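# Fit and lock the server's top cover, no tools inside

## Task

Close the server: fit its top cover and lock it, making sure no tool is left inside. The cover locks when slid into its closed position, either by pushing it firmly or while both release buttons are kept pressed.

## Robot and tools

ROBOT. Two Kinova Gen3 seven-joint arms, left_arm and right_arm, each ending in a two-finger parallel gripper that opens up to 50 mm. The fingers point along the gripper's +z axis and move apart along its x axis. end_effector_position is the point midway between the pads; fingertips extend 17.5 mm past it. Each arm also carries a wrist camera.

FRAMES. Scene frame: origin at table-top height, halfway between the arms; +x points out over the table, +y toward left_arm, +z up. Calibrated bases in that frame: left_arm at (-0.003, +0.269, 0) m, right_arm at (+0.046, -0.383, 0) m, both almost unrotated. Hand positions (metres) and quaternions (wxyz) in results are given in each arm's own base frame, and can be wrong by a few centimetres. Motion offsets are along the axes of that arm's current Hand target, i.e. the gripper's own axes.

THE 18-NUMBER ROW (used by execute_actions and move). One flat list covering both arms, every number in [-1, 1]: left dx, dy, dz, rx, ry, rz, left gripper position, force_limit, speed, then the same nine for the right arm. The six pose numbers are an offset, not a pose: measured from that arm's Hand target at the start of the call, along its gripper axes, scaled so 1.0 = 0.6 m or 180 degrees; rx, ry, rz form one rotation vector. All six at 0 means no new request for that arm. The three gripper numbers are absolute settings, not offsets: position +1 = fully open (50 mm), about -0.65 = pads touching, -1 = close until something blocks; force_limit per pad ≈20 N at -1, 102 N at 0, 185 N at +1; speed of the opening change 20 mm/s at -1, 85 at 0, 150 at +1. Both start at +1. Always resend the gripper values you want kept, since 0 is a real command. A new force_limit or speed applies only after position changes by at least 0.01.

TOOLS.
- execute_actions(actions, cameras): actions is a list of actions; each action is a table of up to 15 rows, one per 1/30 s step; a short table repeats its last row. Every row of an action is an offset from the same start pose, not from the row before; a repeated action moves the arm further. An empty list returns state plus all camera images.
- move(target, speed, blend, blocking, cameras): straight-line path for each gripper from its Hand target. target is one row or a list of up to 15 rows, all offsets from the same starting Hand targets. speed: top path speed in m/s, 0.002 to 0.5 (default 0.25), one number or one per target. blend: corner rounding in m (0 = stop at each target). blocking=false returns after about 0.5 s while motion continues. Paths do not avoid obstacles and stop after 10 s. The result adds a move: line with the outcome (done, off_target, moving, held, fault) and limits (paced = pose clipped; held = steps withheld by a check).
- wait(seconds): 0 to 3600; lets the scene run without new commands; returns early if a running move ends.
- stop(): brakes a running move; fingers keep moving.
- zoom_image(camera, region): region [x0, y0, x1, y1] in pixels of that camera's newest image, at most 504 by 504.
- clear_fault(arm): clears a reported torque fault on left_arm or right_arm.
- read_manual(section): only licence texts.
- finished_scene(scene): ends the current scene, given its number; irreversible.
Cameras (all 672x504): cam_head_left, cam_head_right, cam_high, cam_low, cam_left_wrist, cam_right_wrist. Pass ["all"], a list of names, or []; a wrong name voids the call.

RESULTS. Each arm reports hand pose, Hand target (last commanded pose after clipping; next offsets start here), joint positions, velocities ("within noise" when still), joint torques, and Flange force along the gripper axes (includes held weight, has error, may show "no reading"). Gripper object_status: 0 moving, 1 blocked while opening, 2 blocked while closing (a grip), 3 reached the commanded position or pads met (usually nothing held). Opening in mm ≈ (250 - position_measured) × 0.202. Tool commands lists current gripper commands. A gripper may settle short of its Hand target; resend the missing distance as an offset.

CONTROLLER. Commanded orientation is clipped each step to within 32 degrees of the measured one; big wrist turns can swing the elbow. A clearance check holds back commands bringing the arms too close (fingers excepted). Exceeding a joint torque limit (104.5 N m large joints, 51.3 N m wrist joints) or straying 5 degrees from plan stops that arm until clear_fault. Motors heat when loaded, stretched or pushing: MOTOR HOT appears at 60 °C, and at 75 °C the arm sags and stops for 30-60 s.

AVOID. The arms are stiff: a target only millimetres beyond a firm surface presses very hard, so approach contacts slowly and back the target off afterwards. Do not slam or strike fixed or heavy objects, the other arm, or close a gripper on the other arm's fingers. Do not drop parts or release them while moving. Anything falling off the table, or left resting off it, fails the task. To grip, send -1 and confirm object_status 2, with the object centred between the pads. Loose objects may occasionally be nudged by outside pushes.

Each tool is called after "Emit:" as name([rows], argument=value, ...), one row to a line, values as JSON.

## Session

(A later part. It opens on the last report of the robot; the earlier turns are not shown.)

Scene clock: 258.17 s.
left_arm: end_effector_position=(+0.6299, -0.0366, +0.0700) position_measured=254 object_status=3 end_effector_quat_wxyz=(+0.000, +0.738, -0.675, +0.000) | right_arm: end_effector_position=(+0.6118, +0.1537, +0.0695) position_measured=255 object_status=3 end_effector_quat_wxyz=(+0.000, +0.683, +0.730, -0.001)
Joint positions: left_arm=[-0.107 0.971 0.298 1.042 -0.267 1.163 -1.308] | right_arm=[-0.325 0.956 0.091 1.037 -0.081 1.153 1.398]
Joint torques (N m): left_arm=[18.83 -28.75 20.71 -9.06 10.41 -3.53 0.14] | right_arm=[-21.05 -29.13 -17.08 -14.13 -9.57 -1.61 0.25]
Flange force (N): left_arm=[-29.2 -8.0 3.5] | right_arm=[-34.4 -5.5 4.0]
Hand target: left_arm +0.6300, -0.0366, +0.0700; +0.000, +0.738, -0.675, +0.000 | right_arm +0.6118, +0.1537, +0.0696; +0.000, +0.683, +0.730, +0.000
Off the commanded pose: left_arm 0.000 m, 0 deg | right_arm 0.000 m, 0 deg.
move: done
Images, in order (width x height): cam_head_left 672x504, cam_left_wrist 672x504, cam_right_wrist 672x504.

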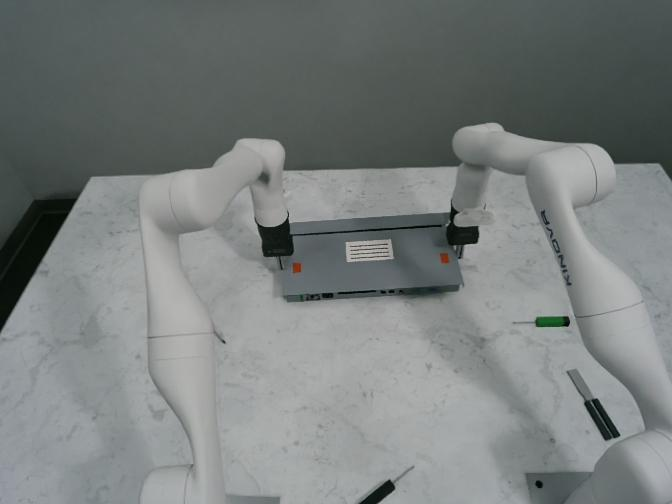

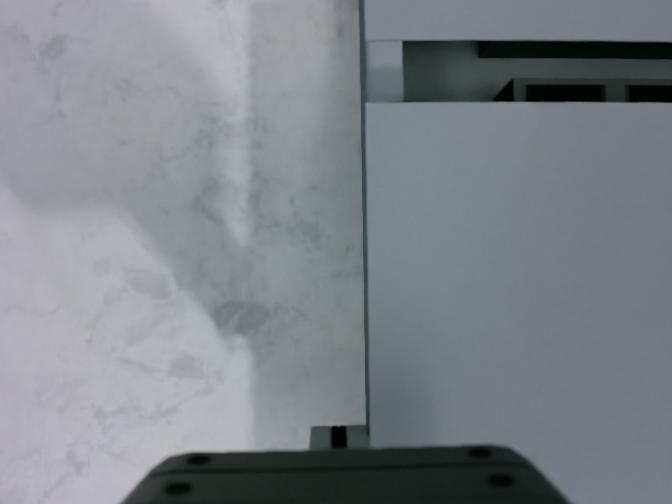

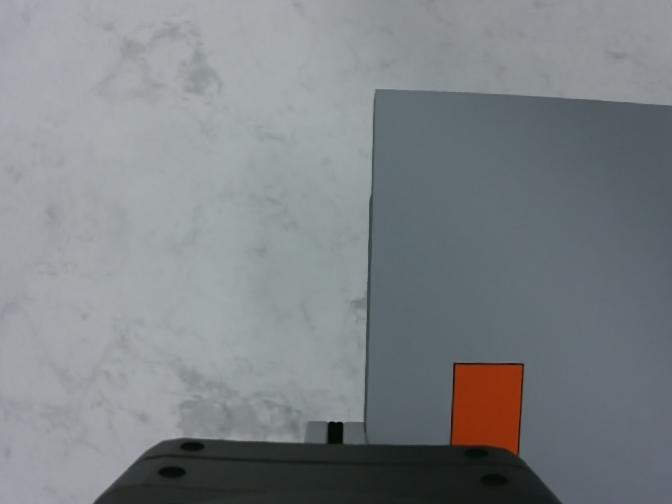

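Emit:
move(target=[0.0007,0,0.012,0,0,0,-1,1,1,-0.0007,0.004,0.012,0,0,0,-1,1,1], speed=0.02)

Emit:
move(target=[0,0,0.012,0,0,0,-1,1,1,0,0,0.012,0,0,0,-1,1,1], speed=0.02, cameras=["cam_left_wrist","cam_right_wrist","cam_low"])

Emit:
zoom_image(camera="cam_low", region=[340, 260, 480, 370])

Emit:
zoom_image(camera="cam_low", region=[130, 280, 270, 390])

Scene clock: 280.37 s.
left_arm: end_effector_position=(+0.6300, -0.0371, +0.0629) position_measured=254 object_status=3 end_effector_quat_wxyz=(+0.000, +0.738, -0.675, +0.000) | right_arm: end_effector_position=(+0.6142, +0.1534, +0.0624) position_measured=255 object_status=3 end_effector_quat_wxyz=(+0.000, +0.683, +0.730, +0.000)
Joint positions: left_arm=[-0.106 0.979 0.296 1.049 -0.269 1.149 -1.306] | right_arm=[-0.323 0.97 0.091 1.031 -0.082 1.144 1.399]
Joint torques (N m): left_arm=[19.7 -28.27 21.45 -8.62 10.85 -3.18 0.07] | right_arm=[-20.07 -29.6 -16.27 -14.35 -9.17 -1.81 0.06]
Flange force (N): left_arm=[-30.6 -7.2 3.7] | right_arm=[-33.1 -6.1 4.1]
Hand target: left_arm +0.6300, -0.0371, +0.0628; +0.000, +0.738, -0.675, +0.000 | right_arm +0.6142, +0.1534, +0.0624; +0.000, +0.683, +0.730, +0.000
Off the commanded pose: left_arm 0.000 m, 0 deg | right_arm 0.000 m, 0 deg.
move: done

Scene clock: 281.03 s.
left_arm: end_effector_position=(+0.6301, -0.0371, +0.0558) position_measured=254 object_status=3 end_effector_quat_wxyz=(+0.000, +0.738, -0.675, +0.000) | right_arm: end_effector_position=(+0.6143, +0.1534, +0.0553) position_measured=255 object_status=3 end_effector_quat_wxyz=(+0.000, +0.683, +0.730, +0.000)
Joint positions: left_arm=[-0.106 0.987 0.294 1.055 -0.271 1.134 -1.305] | right_arm=[-0.323 0.978 0.09 1.038 -0.082 1.129 1.4]
Joint torques (N m): left_arm=[20.45 -17.41 20.93 -4.97 10.9 -3.98 0.16] | right_arm=[-20.29 -18.84 -17.24 -9.68 -9.49 -2.06 -0.17]
Flange force (N): left_arm=[-32.6 -2.5 -14.0] | right_arm=[-33.9 -6.5 -13.5]
Hand target: left_arm +0.6300, -0.0371, +0.0556; +0.000, +0.738, -0.675, +0.000 | right_arm +0.6142, +0.1534, +0.0552; +0.000, +0.683, +0.730, +0.000
Off the commanded pose: left_arm 0.000 m, 0 deg | right_arm 0.000 m, 0 deg.
move: done
Images, in order (width x height): cam_low 672x504, cam_left_wrist 672x504, cam_right_wrist 672x504.

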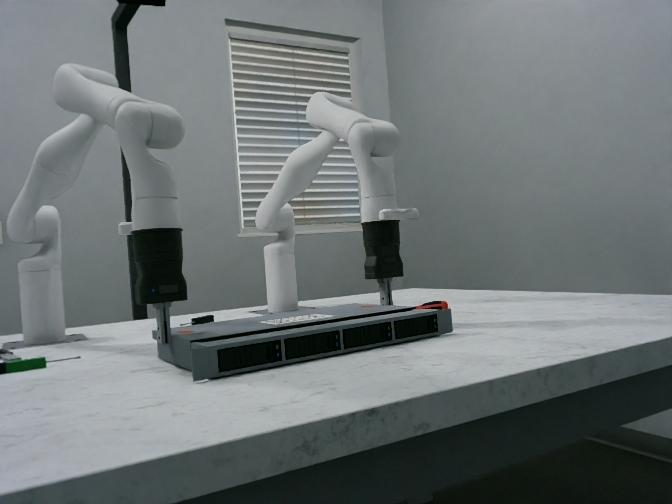

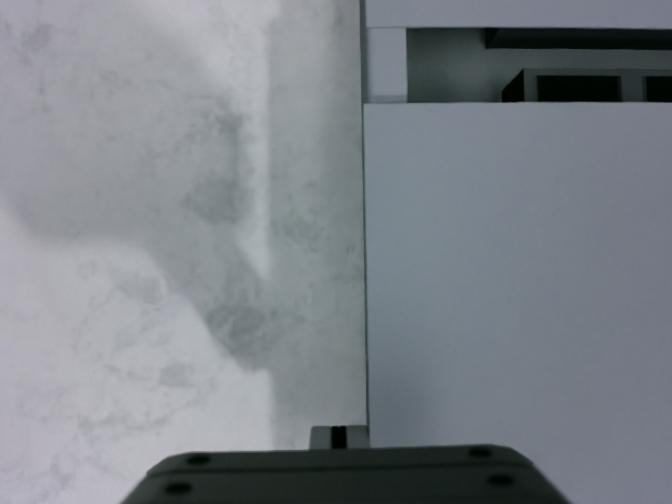

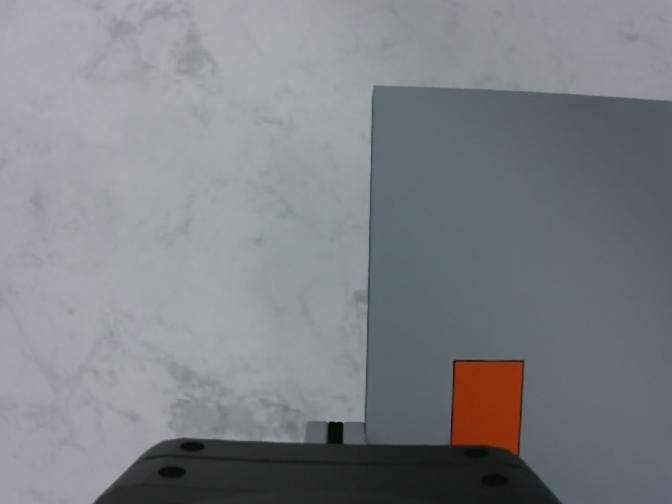

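Scaled by 3.600.

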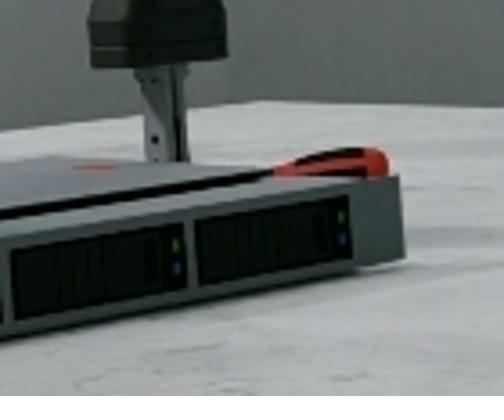

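Scaled by 3.600.

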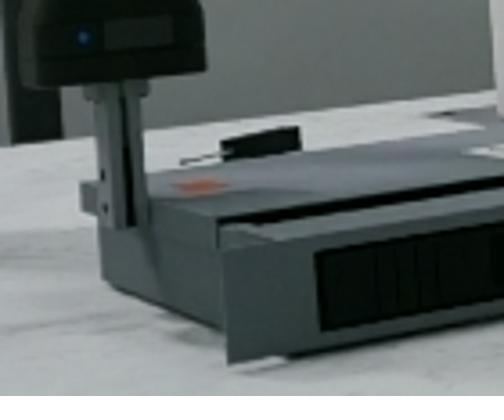

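Emit:
move(target=[0,0,0.013,0,0,0,-1,1,1,0,0,0.013,0,0,0,-1,1,1], speed=0.02, cameras=["cam_left_wrist","cam_right_wrist","cam_low"])

Emit:
zoom_image(camera="cam_low", region=[130, 280, 270, 390])

Emit:
zoom_image(camera="cam_low", region=[340, 260, 480, 370])

Scene clock: 289.10 s.
left_arm: end_effector_position=(+0.6300, -0.0371, +0.0479) position_measured=254 object_status=3 end_effector_quat_wxyz=(+0.000, +0.738, -0.675, +0.000) | right_arm: end_effector_position=(+0.6142, +0.1534, +0.0474) position_measured=255 object_status=3 end_effector_quat_wxyz=(+0.000, +0.683, +0.730, +0.000)
Joint positions: left_arm=[-0.106 0.997 0.292 1.062 -0.273 1.118 -1.303] | right_arm=[-0.322 0.988 0.089 1.044 -0.083 1.113 1.4]
Joint torques (N m): left_arm=[20.54 -16.26 20.75 -2.93 10.89 -2.9 0.15] | right_arm=[-20.32 -19 -17.19 -9.97 -9.33 -1.99 -0.1]
Flange force (N): left_arm=[-32.1 -7.3 -14.9] | right_arm=[-34.1 -8.0 -13.2]
Hand target: left_arm +0.6300, -0.0371, +0.0478; +0.000, +0.738, -0.675, +0.000 | right_arm +0.6142, +0.1534, +0.0474; +0.000, +0.683, +0.730, +0.000
Off the commanded pose: left_arm 0.000 m, 0 deg | right_arm 0.000 m, 0 deg.
move: done
Images, in order (width x height): cam_low 672x504, cam_left_wrist 672x504, cam_right_wrist 672x504.

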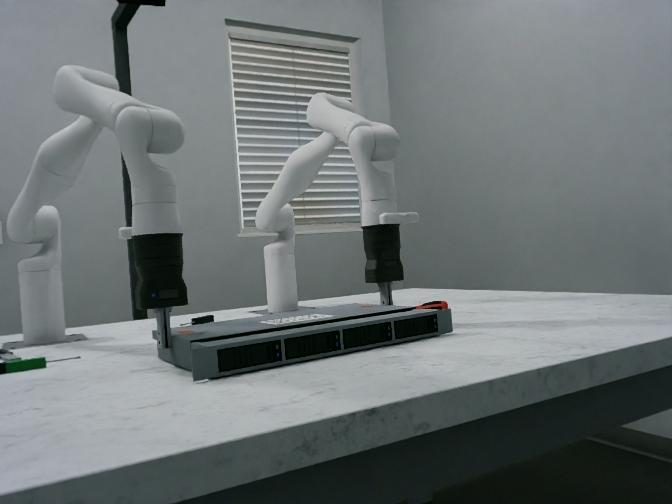

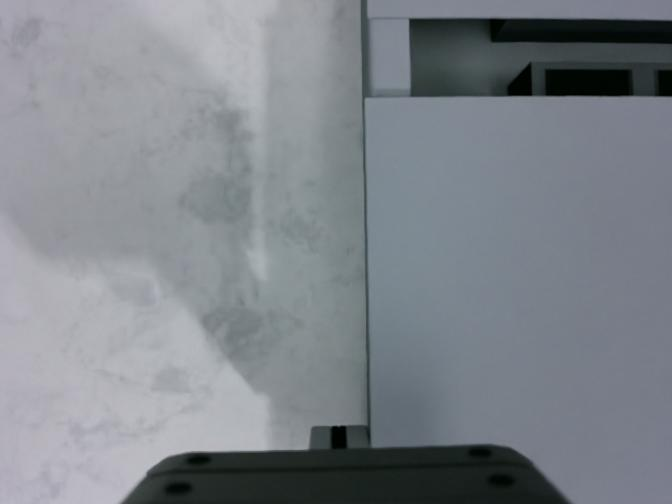

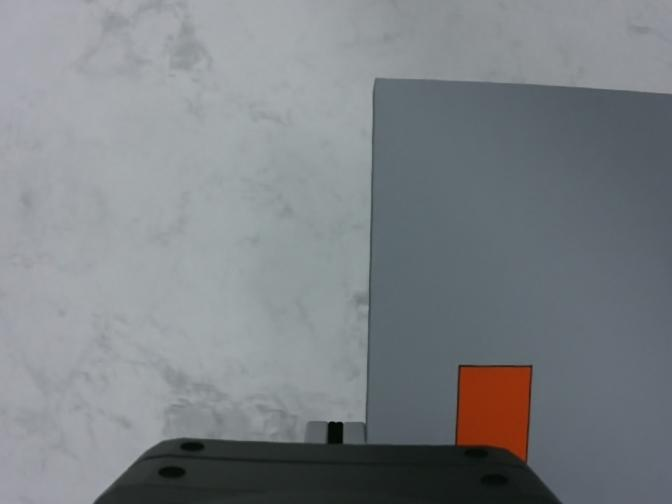

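Scaled by 3.600.

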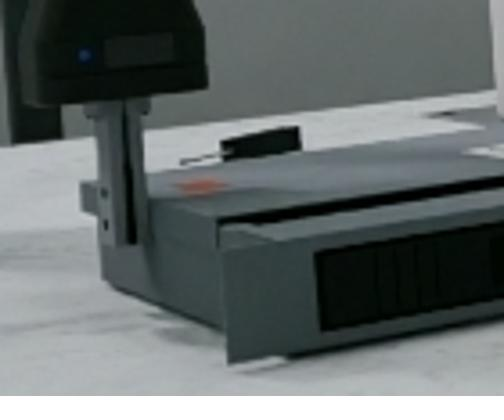

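Scaled by 3.600.

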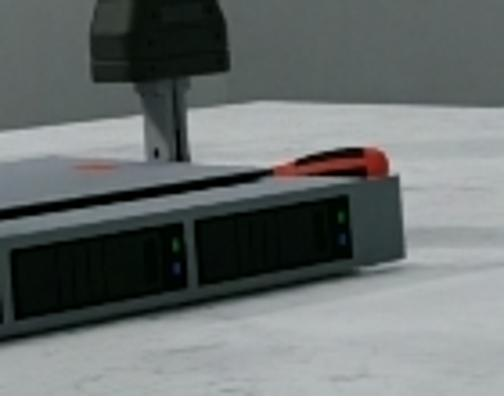

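Emit:
move(target=[0,-0.012,-0.006,0,0,0,-1,1,1,0,0.012,-0.006,0,0,0,-1,1,1], speed=0.02)

Emit:
move(target=[0,-0.002,0.011,0,0,0,-1,1,1,0,0.002,0.011,0,0,0,-1,1,1], speed=0.02, cameras=["cam_left_wrist","cam_right_wrist","cam_low"])

Emit:
zoom_image(camera="cam_low", region=[130, 280, 270, 390])

Emit:
zoom_image(camera="cam_low", region=[340, 260, 480, 370])

Scene clock: 307.63 s.
left_arm: end_effector_position=(+0.6372, -0.0364, +0.0514) position_measured=254 object_status=3 end_effector_quat_wxyz=(+0.000, +0.738, -0.675, +0.000) | right_arm: end_effector_position=(+0.6214, +0.1539, +0.0510) position_measured=255 object_status=3 end_effector_quat_wxyz=(+0.000, +0.683, +0.730, +0.000)
Joint positions: left_arm=[-0.103 1.01 0.294 1.019 -0.273 1.147 -1.31] | right_arm=[-0.319 1.001 0.09 1.002 -0.083 1.143 1.401]
Joint torques (N m): left_arm=[19.12 -28.76 20.8 -8.71 10.25 -3.2 0.13] | right_arm=[-20.82 -30.15 -16.9 -14.5 -9.62 -1.79 -0.09]
Flange force (N): left_arm=[-29.5 -6.9 3.7] | right_arm=[-34.3 -6.7 4.2]
Hand target: left_arm +0.6372, -0.0364, +0.0514; +0.000, +0.738, -0.675, +0.000 | right_arm +0.6214, +0.1539, +0.0510; +0.000, +0.683, +0.730, +0.000
Off the commanded pose: left_arm 0.000 m, 0 deg | right_arm 0.000 m, 0 deg.
move: done

Scene clock: 308.23 s.
left_arm: end_effector_position=(+0.6384, -0.0363, +0.0450) position_measured=254 object_status=3 end_effector_quat_wxyz=(+0.000, +0.738, -0.675, +0.000) | right_arm: end_effector_position=(+0.6227, +0.1539, +0.0445) position_measured=255 object_status=3 end_effector_quat_wxyz=(+0.000, +0.683, +0.730, +0.000)
Joint positions: left_arm=[-0.102 1.021 0.292 1.018 -0.274 1.137 -1.31] | right_arm=[-0.318 1.012 0.09 1 -0.083 1.133 1.402]
Joint torques (N m): left_arm=[20.1 -20.74 20.63 -7.3 10.38 -5.42 0.21] | right_arm=[-19.86 -22.05 -16.34 -12.91 -9.03 -3.59 -0.04]
Flange force (N): left_arm=[-31.9 -1.1 -11.6] | right_arm=[-33.8 -13.3 -10.5]
Hand target: left_arm +0.6384, -0.0363, +0.0448; +0.000, +0.738, -0.675, +0.000 | right_arm +0.6226, +0.1540, +0.0444; +0.000, +0.683, +0.730, +0.000
Off the commanded pose: left_arm 0.000 m, 0 deg | right_arm 0.000 m, 0 deg.
move: done
Images, in order (width x height): cam_low 672x504, cam_left_wrist 672x504, cam_right_wrist 672x504.

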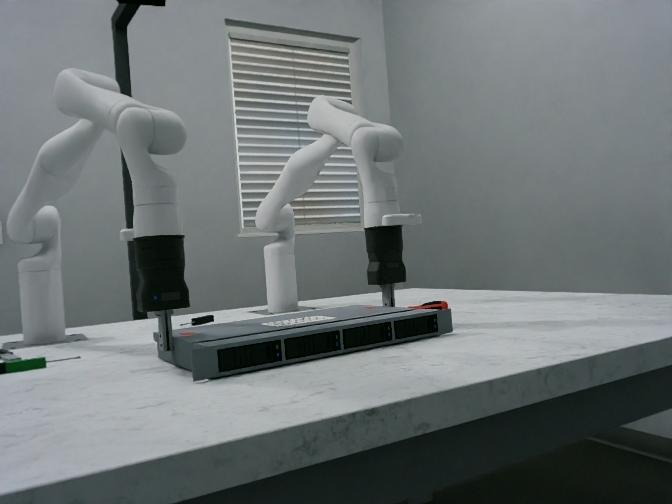

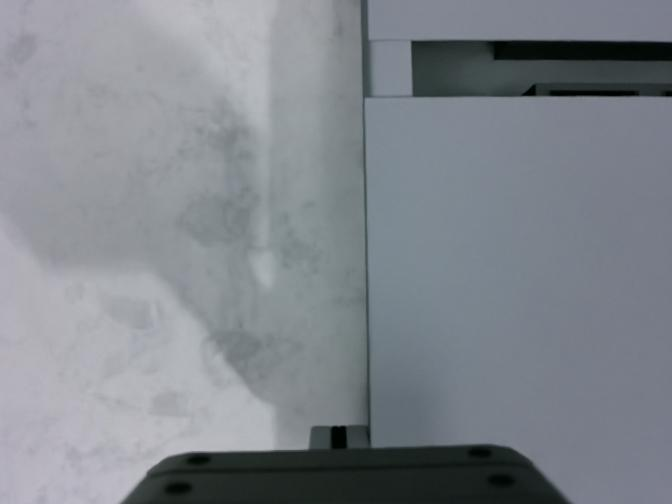

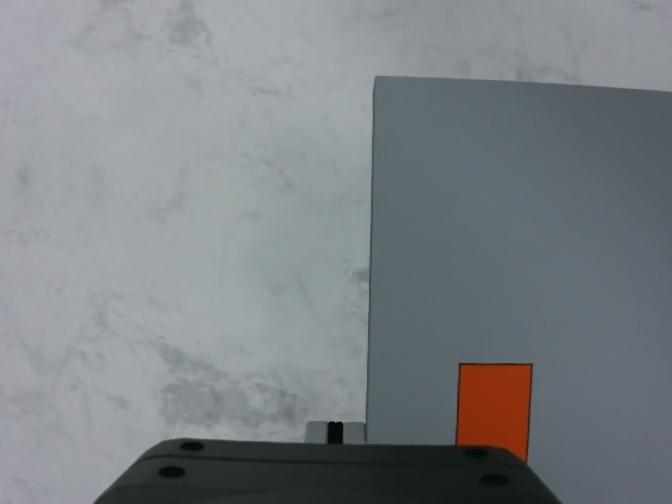

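Scaled by 3.600.

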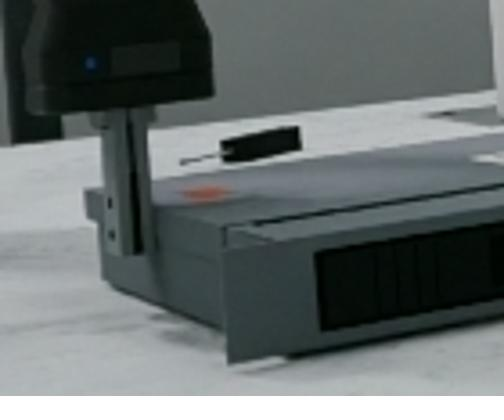

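Scaled by 3.600.

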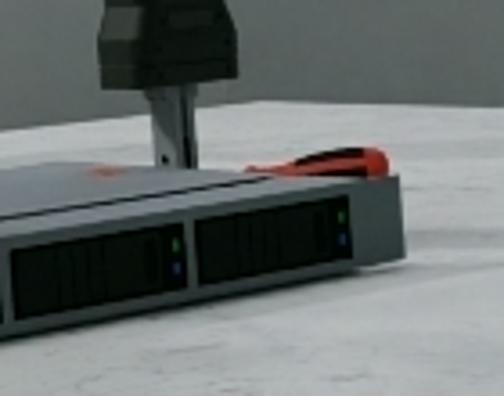

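Emit:
move(target=[0,-0.03,0.002,0,0,0,-1,1,1,0,0.03,0.002,0,0,0,-1,1,1], speed=0.04, cameras=["cam_left_wrist","cam_right_wrist","cam_low"])

Emit:
zoom_image(camera="cam_low", region=[130, 280, 270, 390])

Emit:
zoom_image(camera="cam_low", region=[340, 260, 480, 370])

Scene clock: 319.70 s.
left_arm: end_effector_position=(+0.6563, -0.0347, +0.0436) position_measured=254 object_status=3 end_effector_quat_wxyz=(+0.000, +0.738, -0.675, +0.000) | right_arm: end_effector_position=(+0.6406, +0.1551, +0.0432) position_measured=255 object_status=3 end_effector_quat_wxyz=(+0.000, +0.683, +0.730, +0.000)
Joint positions: left_arm=[-0.094 1.069 0.293 0.912 -0.276 1.193 -1.326] | right_arm=[-0.309 1.061 0.091 0.894 -0.085 1.19 1.404]
Joint torques (N m): left_arm=[18.68 -32.31 19.89 -13.88 9.54 -7.18 0.2] | right_arm=[-20.48 -28.52 -15.71 -17.06 -9.09 -5.35 0.13]
Flange force (N): left_arm=[-29.5 3.6 2.5] | right_arm=[-34.4 -18.1 -3.5]
Hand target: left_arm +0.6563, -0.0347, +0.0436; +0.000, +0.738, -0.675, +0.000 | right_arm +0.6406, +0.1551, +0.0432; +0.000, +0.683, +0.730, +0.000
Off the commanded pose: left_arm 0.000 m, 0 deg | right_arm 0.000 m, 0 deg.
move: done
Images, in order (width x height): cam_low 672x504, cam_left_wrist 672x504, cam_right_wrist 672x504.

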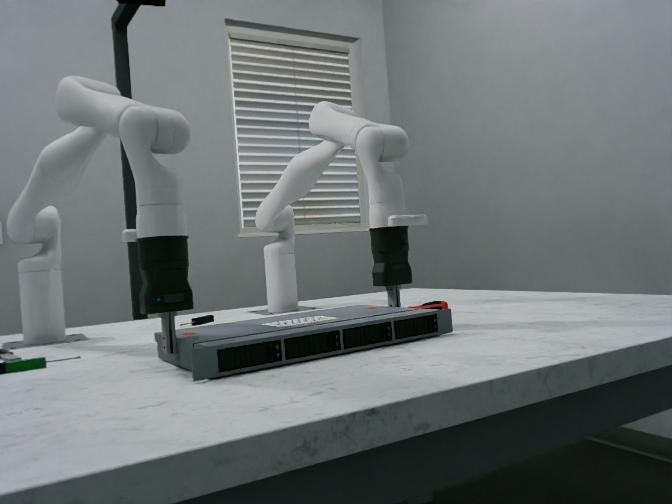

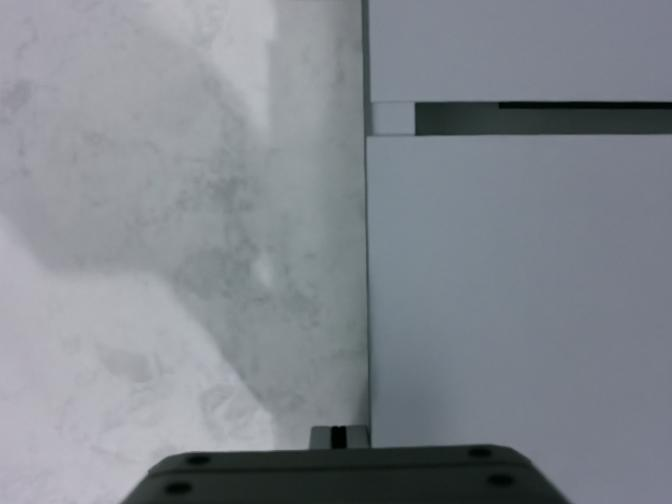

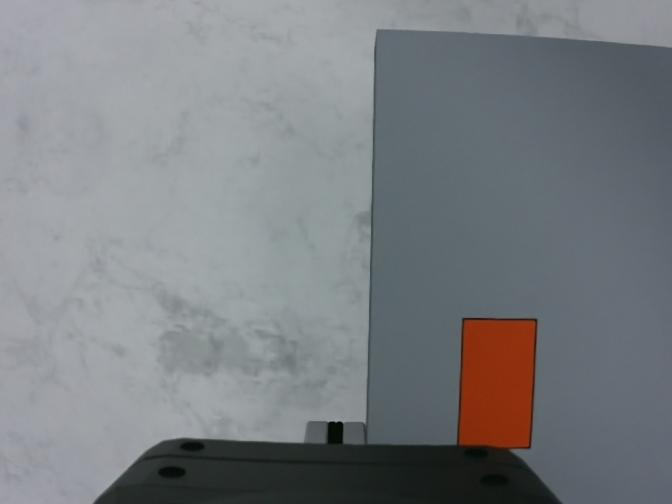

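Scaled by 3.600.

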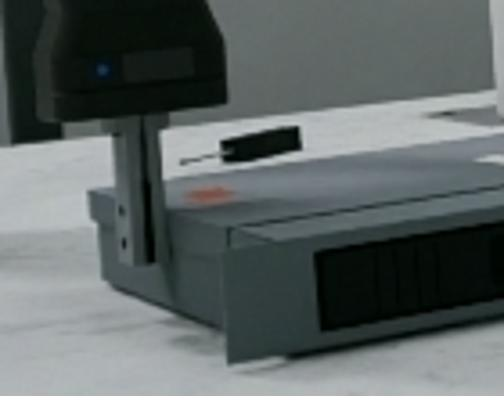

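Scaled by 3.600.

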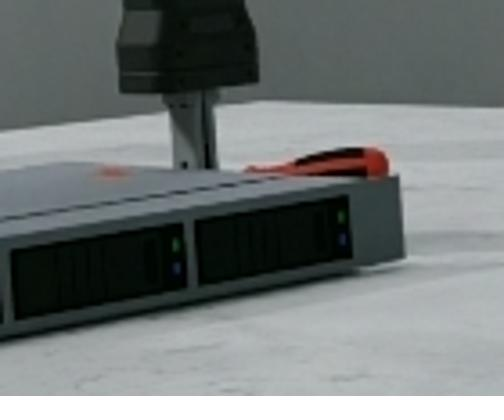

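Emit:
move([
  [-0.05,0,0,0,0,0,-1,1,1,-0.05,0,0,0,0,0,-1,1,1],
  [-0.05,0,-0.1,0,0,0,-1,1,1,-0.05,0,-0.1,0,0,0,-1,1,1],
  [0.13,0.232,-0.1,0,0,0,-1,1,1,0.13,-0.232,-0.1,0,0,0,-1,1,1],
  [0.13,0.232,-0.0245,0,0,0,-1,1,1,0.13,-0.232,-0.025,0,0,0,-1,1,1],
  [0.13,0.204,-0.0245,0,0,0,-1,1,1,0.13,-0.204,-0.025,0,0,0,-1,1,1],
], speed=[0.06,0.15,0.2,0.1,0.04], blend=[0,0.02,0.01,0,0], cameras=["cam_left_wrist","cam_right_wrist","cam_head_left"])

Scene clock: 333.70 s.
left_arm: end_effector_position=(+0.5413, -0.1234, +0.0583) position_measured=254 object_status=3 end_effector_quat_wxyz=(+0.000, +0.738, -0.675, +0.000) | right_arm: end_effector_position=(+0.5133, +0.2249, +0.0582) position_measured=255 object_status=3 end_effector_quat_wxyz=(+0.000, +0.683, +0.730, +0.000)
Joint positions: left_arm=[0.016 0.822 0.296 1.416 -0.267 0.943 -1.101] | right_arm=[-0.501 0.815 0.078 1.387 -0.07 0.943 1.231]
Joint torques (N m): left_arm=[-2.37 -24.66 2.16 -12.56 -1.48 -4.28 -0.16] | right_arm=[0.21 -24.97 1.27 -15.37 0.92 -4.91 0]
Flange force (N): left_arm=[2.4 7.6 -2.1] | right_arm=[-5.4 -16.5 -1.7]
Hand target: left_arm +0.5414, -0.1234, +0.0583; +0.000, +0.738, -0.675, +0.000 | right_arm +0.5133, +0.2249, +0.0582; +0.000, +0.683, +0.730, +0.000
Off the commanded pose: left_arm 0.000 m, 0 deg | right_arm 0.000 m, 0 deg.
move: done
Images, in order (width x height): cam_head_left 672x504, cam_left_wrist 672x504, cam_right_wrist 672x504.

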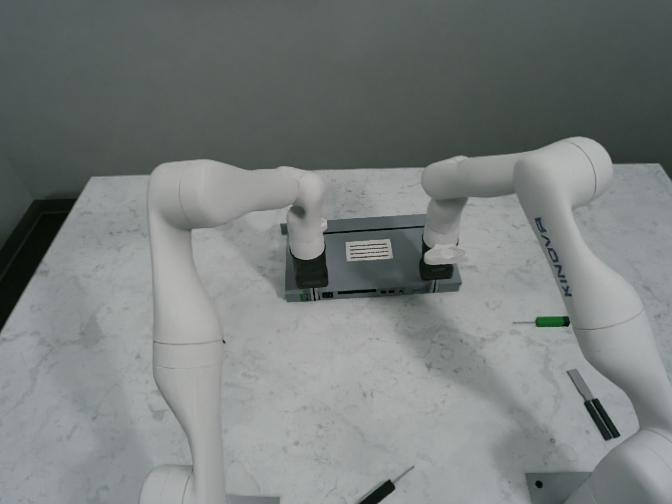

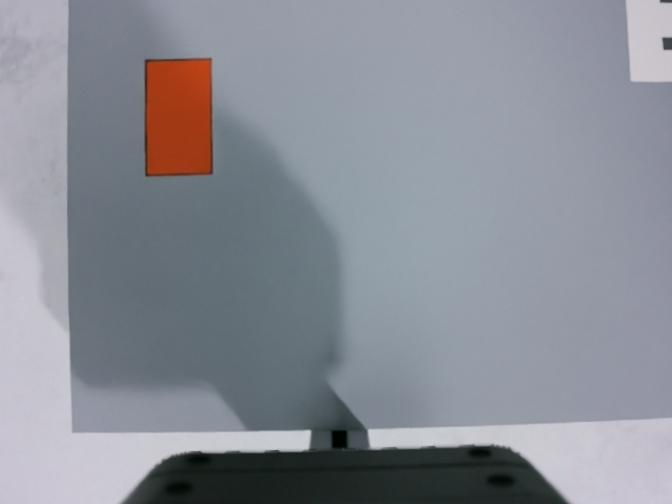

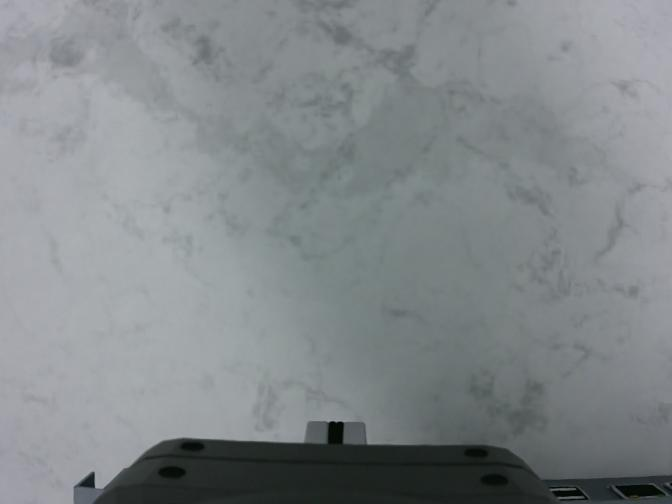

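Emit:
move(target=[0,-0.01,0,0,0,0,-1,1,1,0,0.01,0,0,0,0,-1,1,1], speed=0.02)

Emit:
move(target=[0,-0.006,0,0,0,0,-1,1,1,0,0.006,0,0,0,0,-1,1,1], speed=0.02, cameras=["cam_high","cam_head_left"])

Emit:
zoom_image(camera="cam_head_left", region=[260, 190, 480, 310])

Scene clock: 342.83 s.
left_arm: end_effector_position=(+0.5474, -0.1226, +0.0583) position_measured=254 object_status=3 end_effector_quat_wxyz=(+0.000, +0.738, -0.675, +0.000) | right_arm: end_effector_position=(+0.5194, +0.2252, +0.0583) position_measured=255 object_status=3 end_effector_quat_wxyz=(+0.000, +0.683, +0.730, +0.000)
Joint positions: left_arm=[0.015 0.833 0.296 1.392 -0.268 0.956 -1.106] | right_arm=[-0.496 0.826 0.079 1.363 -0.07 0.956 1.235]
Joint torques (N m): left_arm=[-0.41 -22.47 3.51 -6.55 0.08 0.28 -0.28] | right_arm=[-0.97 -22.97 -0.18 -9.71 0.27 -0.62 -0.1]
Flange force (N): left_arm=[2.2 -2.8 0.5] | right_arm=[-4.0 -5.9 0.0]
Hand target: left_arm +0.5473, -0.1228, +0.0583; +0.000, +0.738, -0.675, +0.000 | right_arm +0.5193, +0.2253, +0.0582; +0.000, +0.683, +0.730, +0.000
Off the commanded pose: left_arm 0.000 m, 0 deg | right_arm 0.000 m, 0 deg.
move: done

Scene clock: 343.37 s.
left_arm: end_effector_position=(+0.5508, -0.1226, +0.0583) position_measured=254 object_status=3 end_effector_quat_wxyz=(+0.000, +0.738, -0.675, +0.000) | right_arm: end_effector_position=(+0.5227, +0.2256, +0.0581) position_measured=255 object_status=3 end_effector_quat_wxyz=(+0.000, +0.683, +0.730, -0.001)
Joint positions: left_arm=[0.015 0.84 0.297 1.377 -0.268 0.964 -1.11] | right_arm=[-0.493 0.833 0.079 1.348 -0.071 0.964 1.237]
Joint torques (N m): left_arm=[-4.48 -24.19 0.33 -21.7 -3.43 -12.25 0.02] | right_arm=[5.27 -23.63 6.33 -27.55 3.51 -15.63 0.21]
Flange force (N): left_arm=[-0.8 28.8 -14.6] | right_arm=[-7.4 -50.0 -17.2]
Hand target: left_arm +0.5509, -0.1225, +0.0583; +0.000, +0.738, -0.675, +0.000 | right_arm +0.5229, +0.2255, +0.0582; +0.000, +0.683, +0.730, +0.000
Off the commanded pose: left_arm 0.000 m, 0 deg | right_arm 0.000 m, 0 deg.
move: done
Images, in order (width x height): cam_head_left 672x504, cam_high 672x504.

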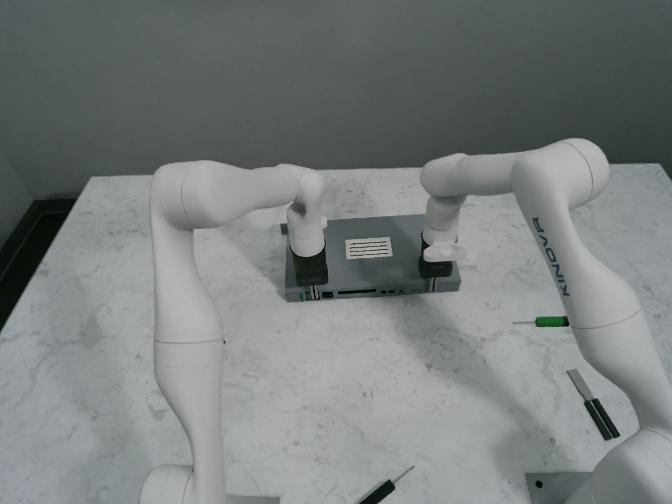

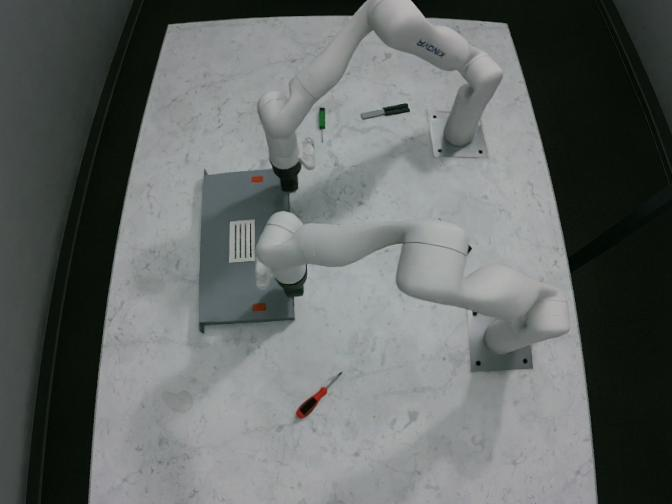

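Scaled by 2.291.

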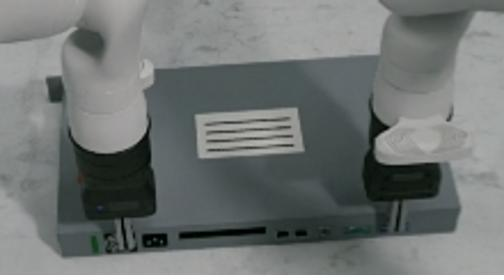

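Emit:
move(target=[0,-0.0065,0,0,0,0,-1,1,1,0,0.0055,0,0,0,0,-1,1,1], speed=0.02)

Emit:
move(target=[0,-0.004,0,0,0,0,-1,1,1,0,0.003,0,0,0,0,-1,1,1], speed=0.02)

Emit:
move([
  [0,0.06,0,0,0,0,-1,1,1,0,-0.06,0,0,0,0,-1,1,1],
  [0,0.06,-0.25,0,0,0,-1,1,1,0,-0.06,-0.25,0,0,0,-1,1,1],
  [0,-0.14,-0.25,0,0,0,-1,1,1,0,-0.03,-0.25,0,0,0,-1,1,1],
], blend=[0,0.02,0], cameras=["cam_left_wrist","cam_low","cam_head_left"])

Emit:
zoom_image(camera="cam_left_wrist", region=[150, 0, 500, 260])

Emit:
zoom_image(camera="cam_low", region=[130, 290, 470, 400])

Scene clock: 355.23 s.
left_arm: end_effector_position=(+0.5549, -0.1220, +0.0583) position_measured=254 object_status=3 end_effector_quat_wxyz=(+0.000, +0.738, -0.675, +0.000) | right_arm: end_effector_position=(+0.5263, +0.2256, +0.0582) position_measured=255 object_status=3 end_effector_quat_wxyz=(+0.000, +0.683, +0.730, +0.000)
Joint positions: left_arm=[0.014 0.847 0.297 1.361 -0.269 0.973 -1.113] | right_arm=[-0.491 0.839 0.079 1.334 -0.071 0.972 1.239]
Joint torques (N m): left_arm=[-5.63 -28.98 -0.47 -14.73 -3 -4.07 -0.1] | right_arm=[2.11 -27.89 3.13 -15.44 1.88 -3.88 -0.04]
Flange force (N): left_arm=[7.6 9.7 4.2] | right_arm=[-1.6 -15.9 4.2]
Hand target: left_arm +0.5548, -0.1221, +0.0583; +0.000, +0.738, -0.675, +0.000 | right_arm +0.5262, +0.2257, +0.0582; +0.000, +0.683, +0.730, +0.000
Off the commanded pose: left_arm 0.000 m, 0 deg | right_arm 0.000 m, 0 deg.
move: done

Scene clock: 355.73 s.
left_arm: end_effector_position=(+0.5571, -0.1220, +0.0583) position_measured=254 object_status=3 end_effector_quat_wxyz=(+0.000, +0.738, -0.675, +0.000) | right_arm: end_effector_position=(+0.5279, +0.2259, +0.0582) position_measured=255 object_status=3 end_effector_quat_wxyz=(+0.000, +0.683, +0.730, -0.001)
Joint positions: left_arm=[0.014 0.852 0.297 1.351 -0.269 0.979 -1.115] | right_arm=[-0.49 0.843 0.079 1.327 -0.071 0.976 1.24]
Joint torques (N m): left_arm=[-7.77 -28.19 -2.22 -27.41 -5.53 -15.17 0.03] | right_arm=[4.93 -28.36 6.12 -24.56 3.35 -11.35 0.1]
Flange force (N): left_arm=[1.9 39.4 -12.2] | right_arm=[-4.2 -38.6 -3.9]
Hand target: left_arm +0.5572, -0.1219, +0.0583; +0.000, +0.738, -0.675, +0.000 | right_arm +0.5280, +0.2259, +0.0582; +0.000, +0.683, +0.730, +0.000
Off the commanded pose: left_arm 0.000 m, 0 deg | right_arm 0.000 m, 0 deg.
move: done

Scene clock: 358.37 s.
left_arm: end_effector_position=(+0.6409, -0.1144, +0.2083) position_measured=254 object_status=3 end_effector_quat_wxyz=(+0.000, +0.738, -0.675, +0.000) | right_arm: end_effector_position=(+0.5101, +0.2248, +0.2082) position_measured=255 object_status=3 end_effector_quat_wxyz=(+0.000, +0.683, +0.730, +0.000)
Joint positions: left_arm=[0.046 0.939 0.326 0.649 -0.262 1.579 -1.24] | right_arm=[-0.511 0.648 0.097 1.189 -0.061 1.308 1.22]
Joint torques (N m): left_arm=[-0.41 -26.27 3.03 -8.12 0.05 0.03 -0.24] | right_arm=[-1.07 -21.26 -0.39 -10.47 0.14 -0.12 -0.17]
Flange force (N): left_arm=[3.7 -9.7 -3.2] | right_arm=[-4.3 -5.2 1.8]
Hand target: left_arm +0.6409, -0.1144, +0.2083; +0.000, +0.738, -0.675, +0.000 | right_arm +0.5101, +0.2248, +0.2082; +0.000, +0.683, +0.730, +0.000
Off the commanded pose: left_arm 0.000 m, 0 deg | right_arm 0.000 m, 0 deg.
move: done
Images, in order (width x height): cam_head_left 672x504, cam_low 672x504, cam_left_wrist 672x504.

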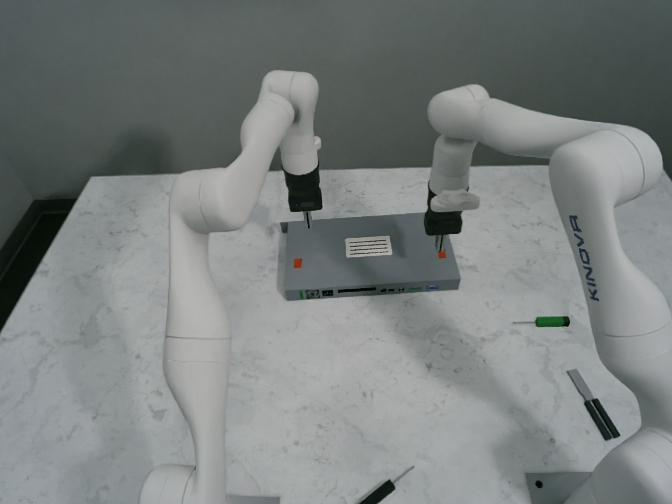

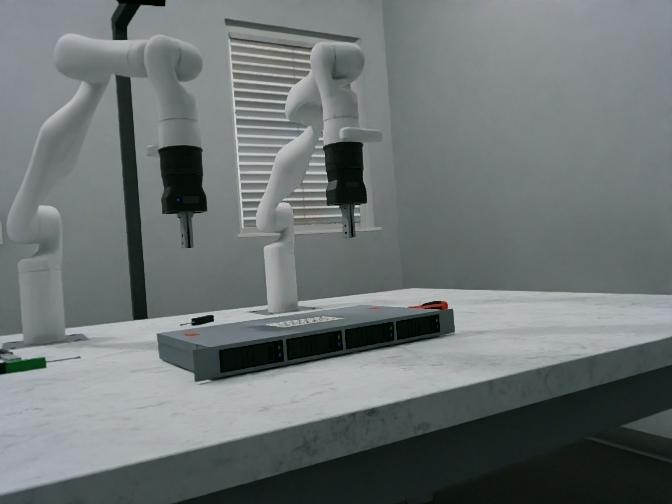

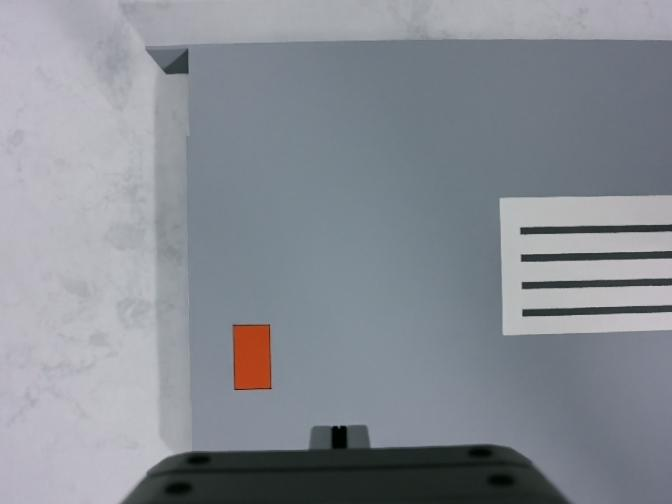

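Scaled by 1.440.

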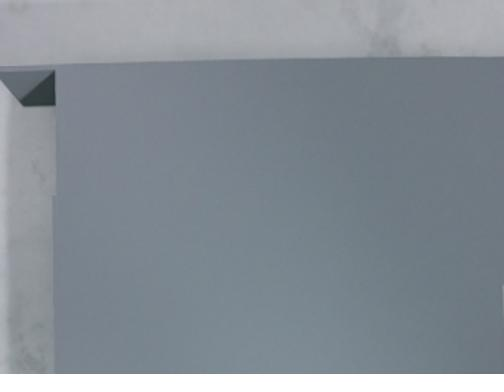

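Scaled by 1.482.

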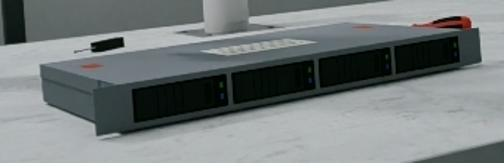

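Emit:
finished_scene(scene=2)

The scene is finished: the task was done.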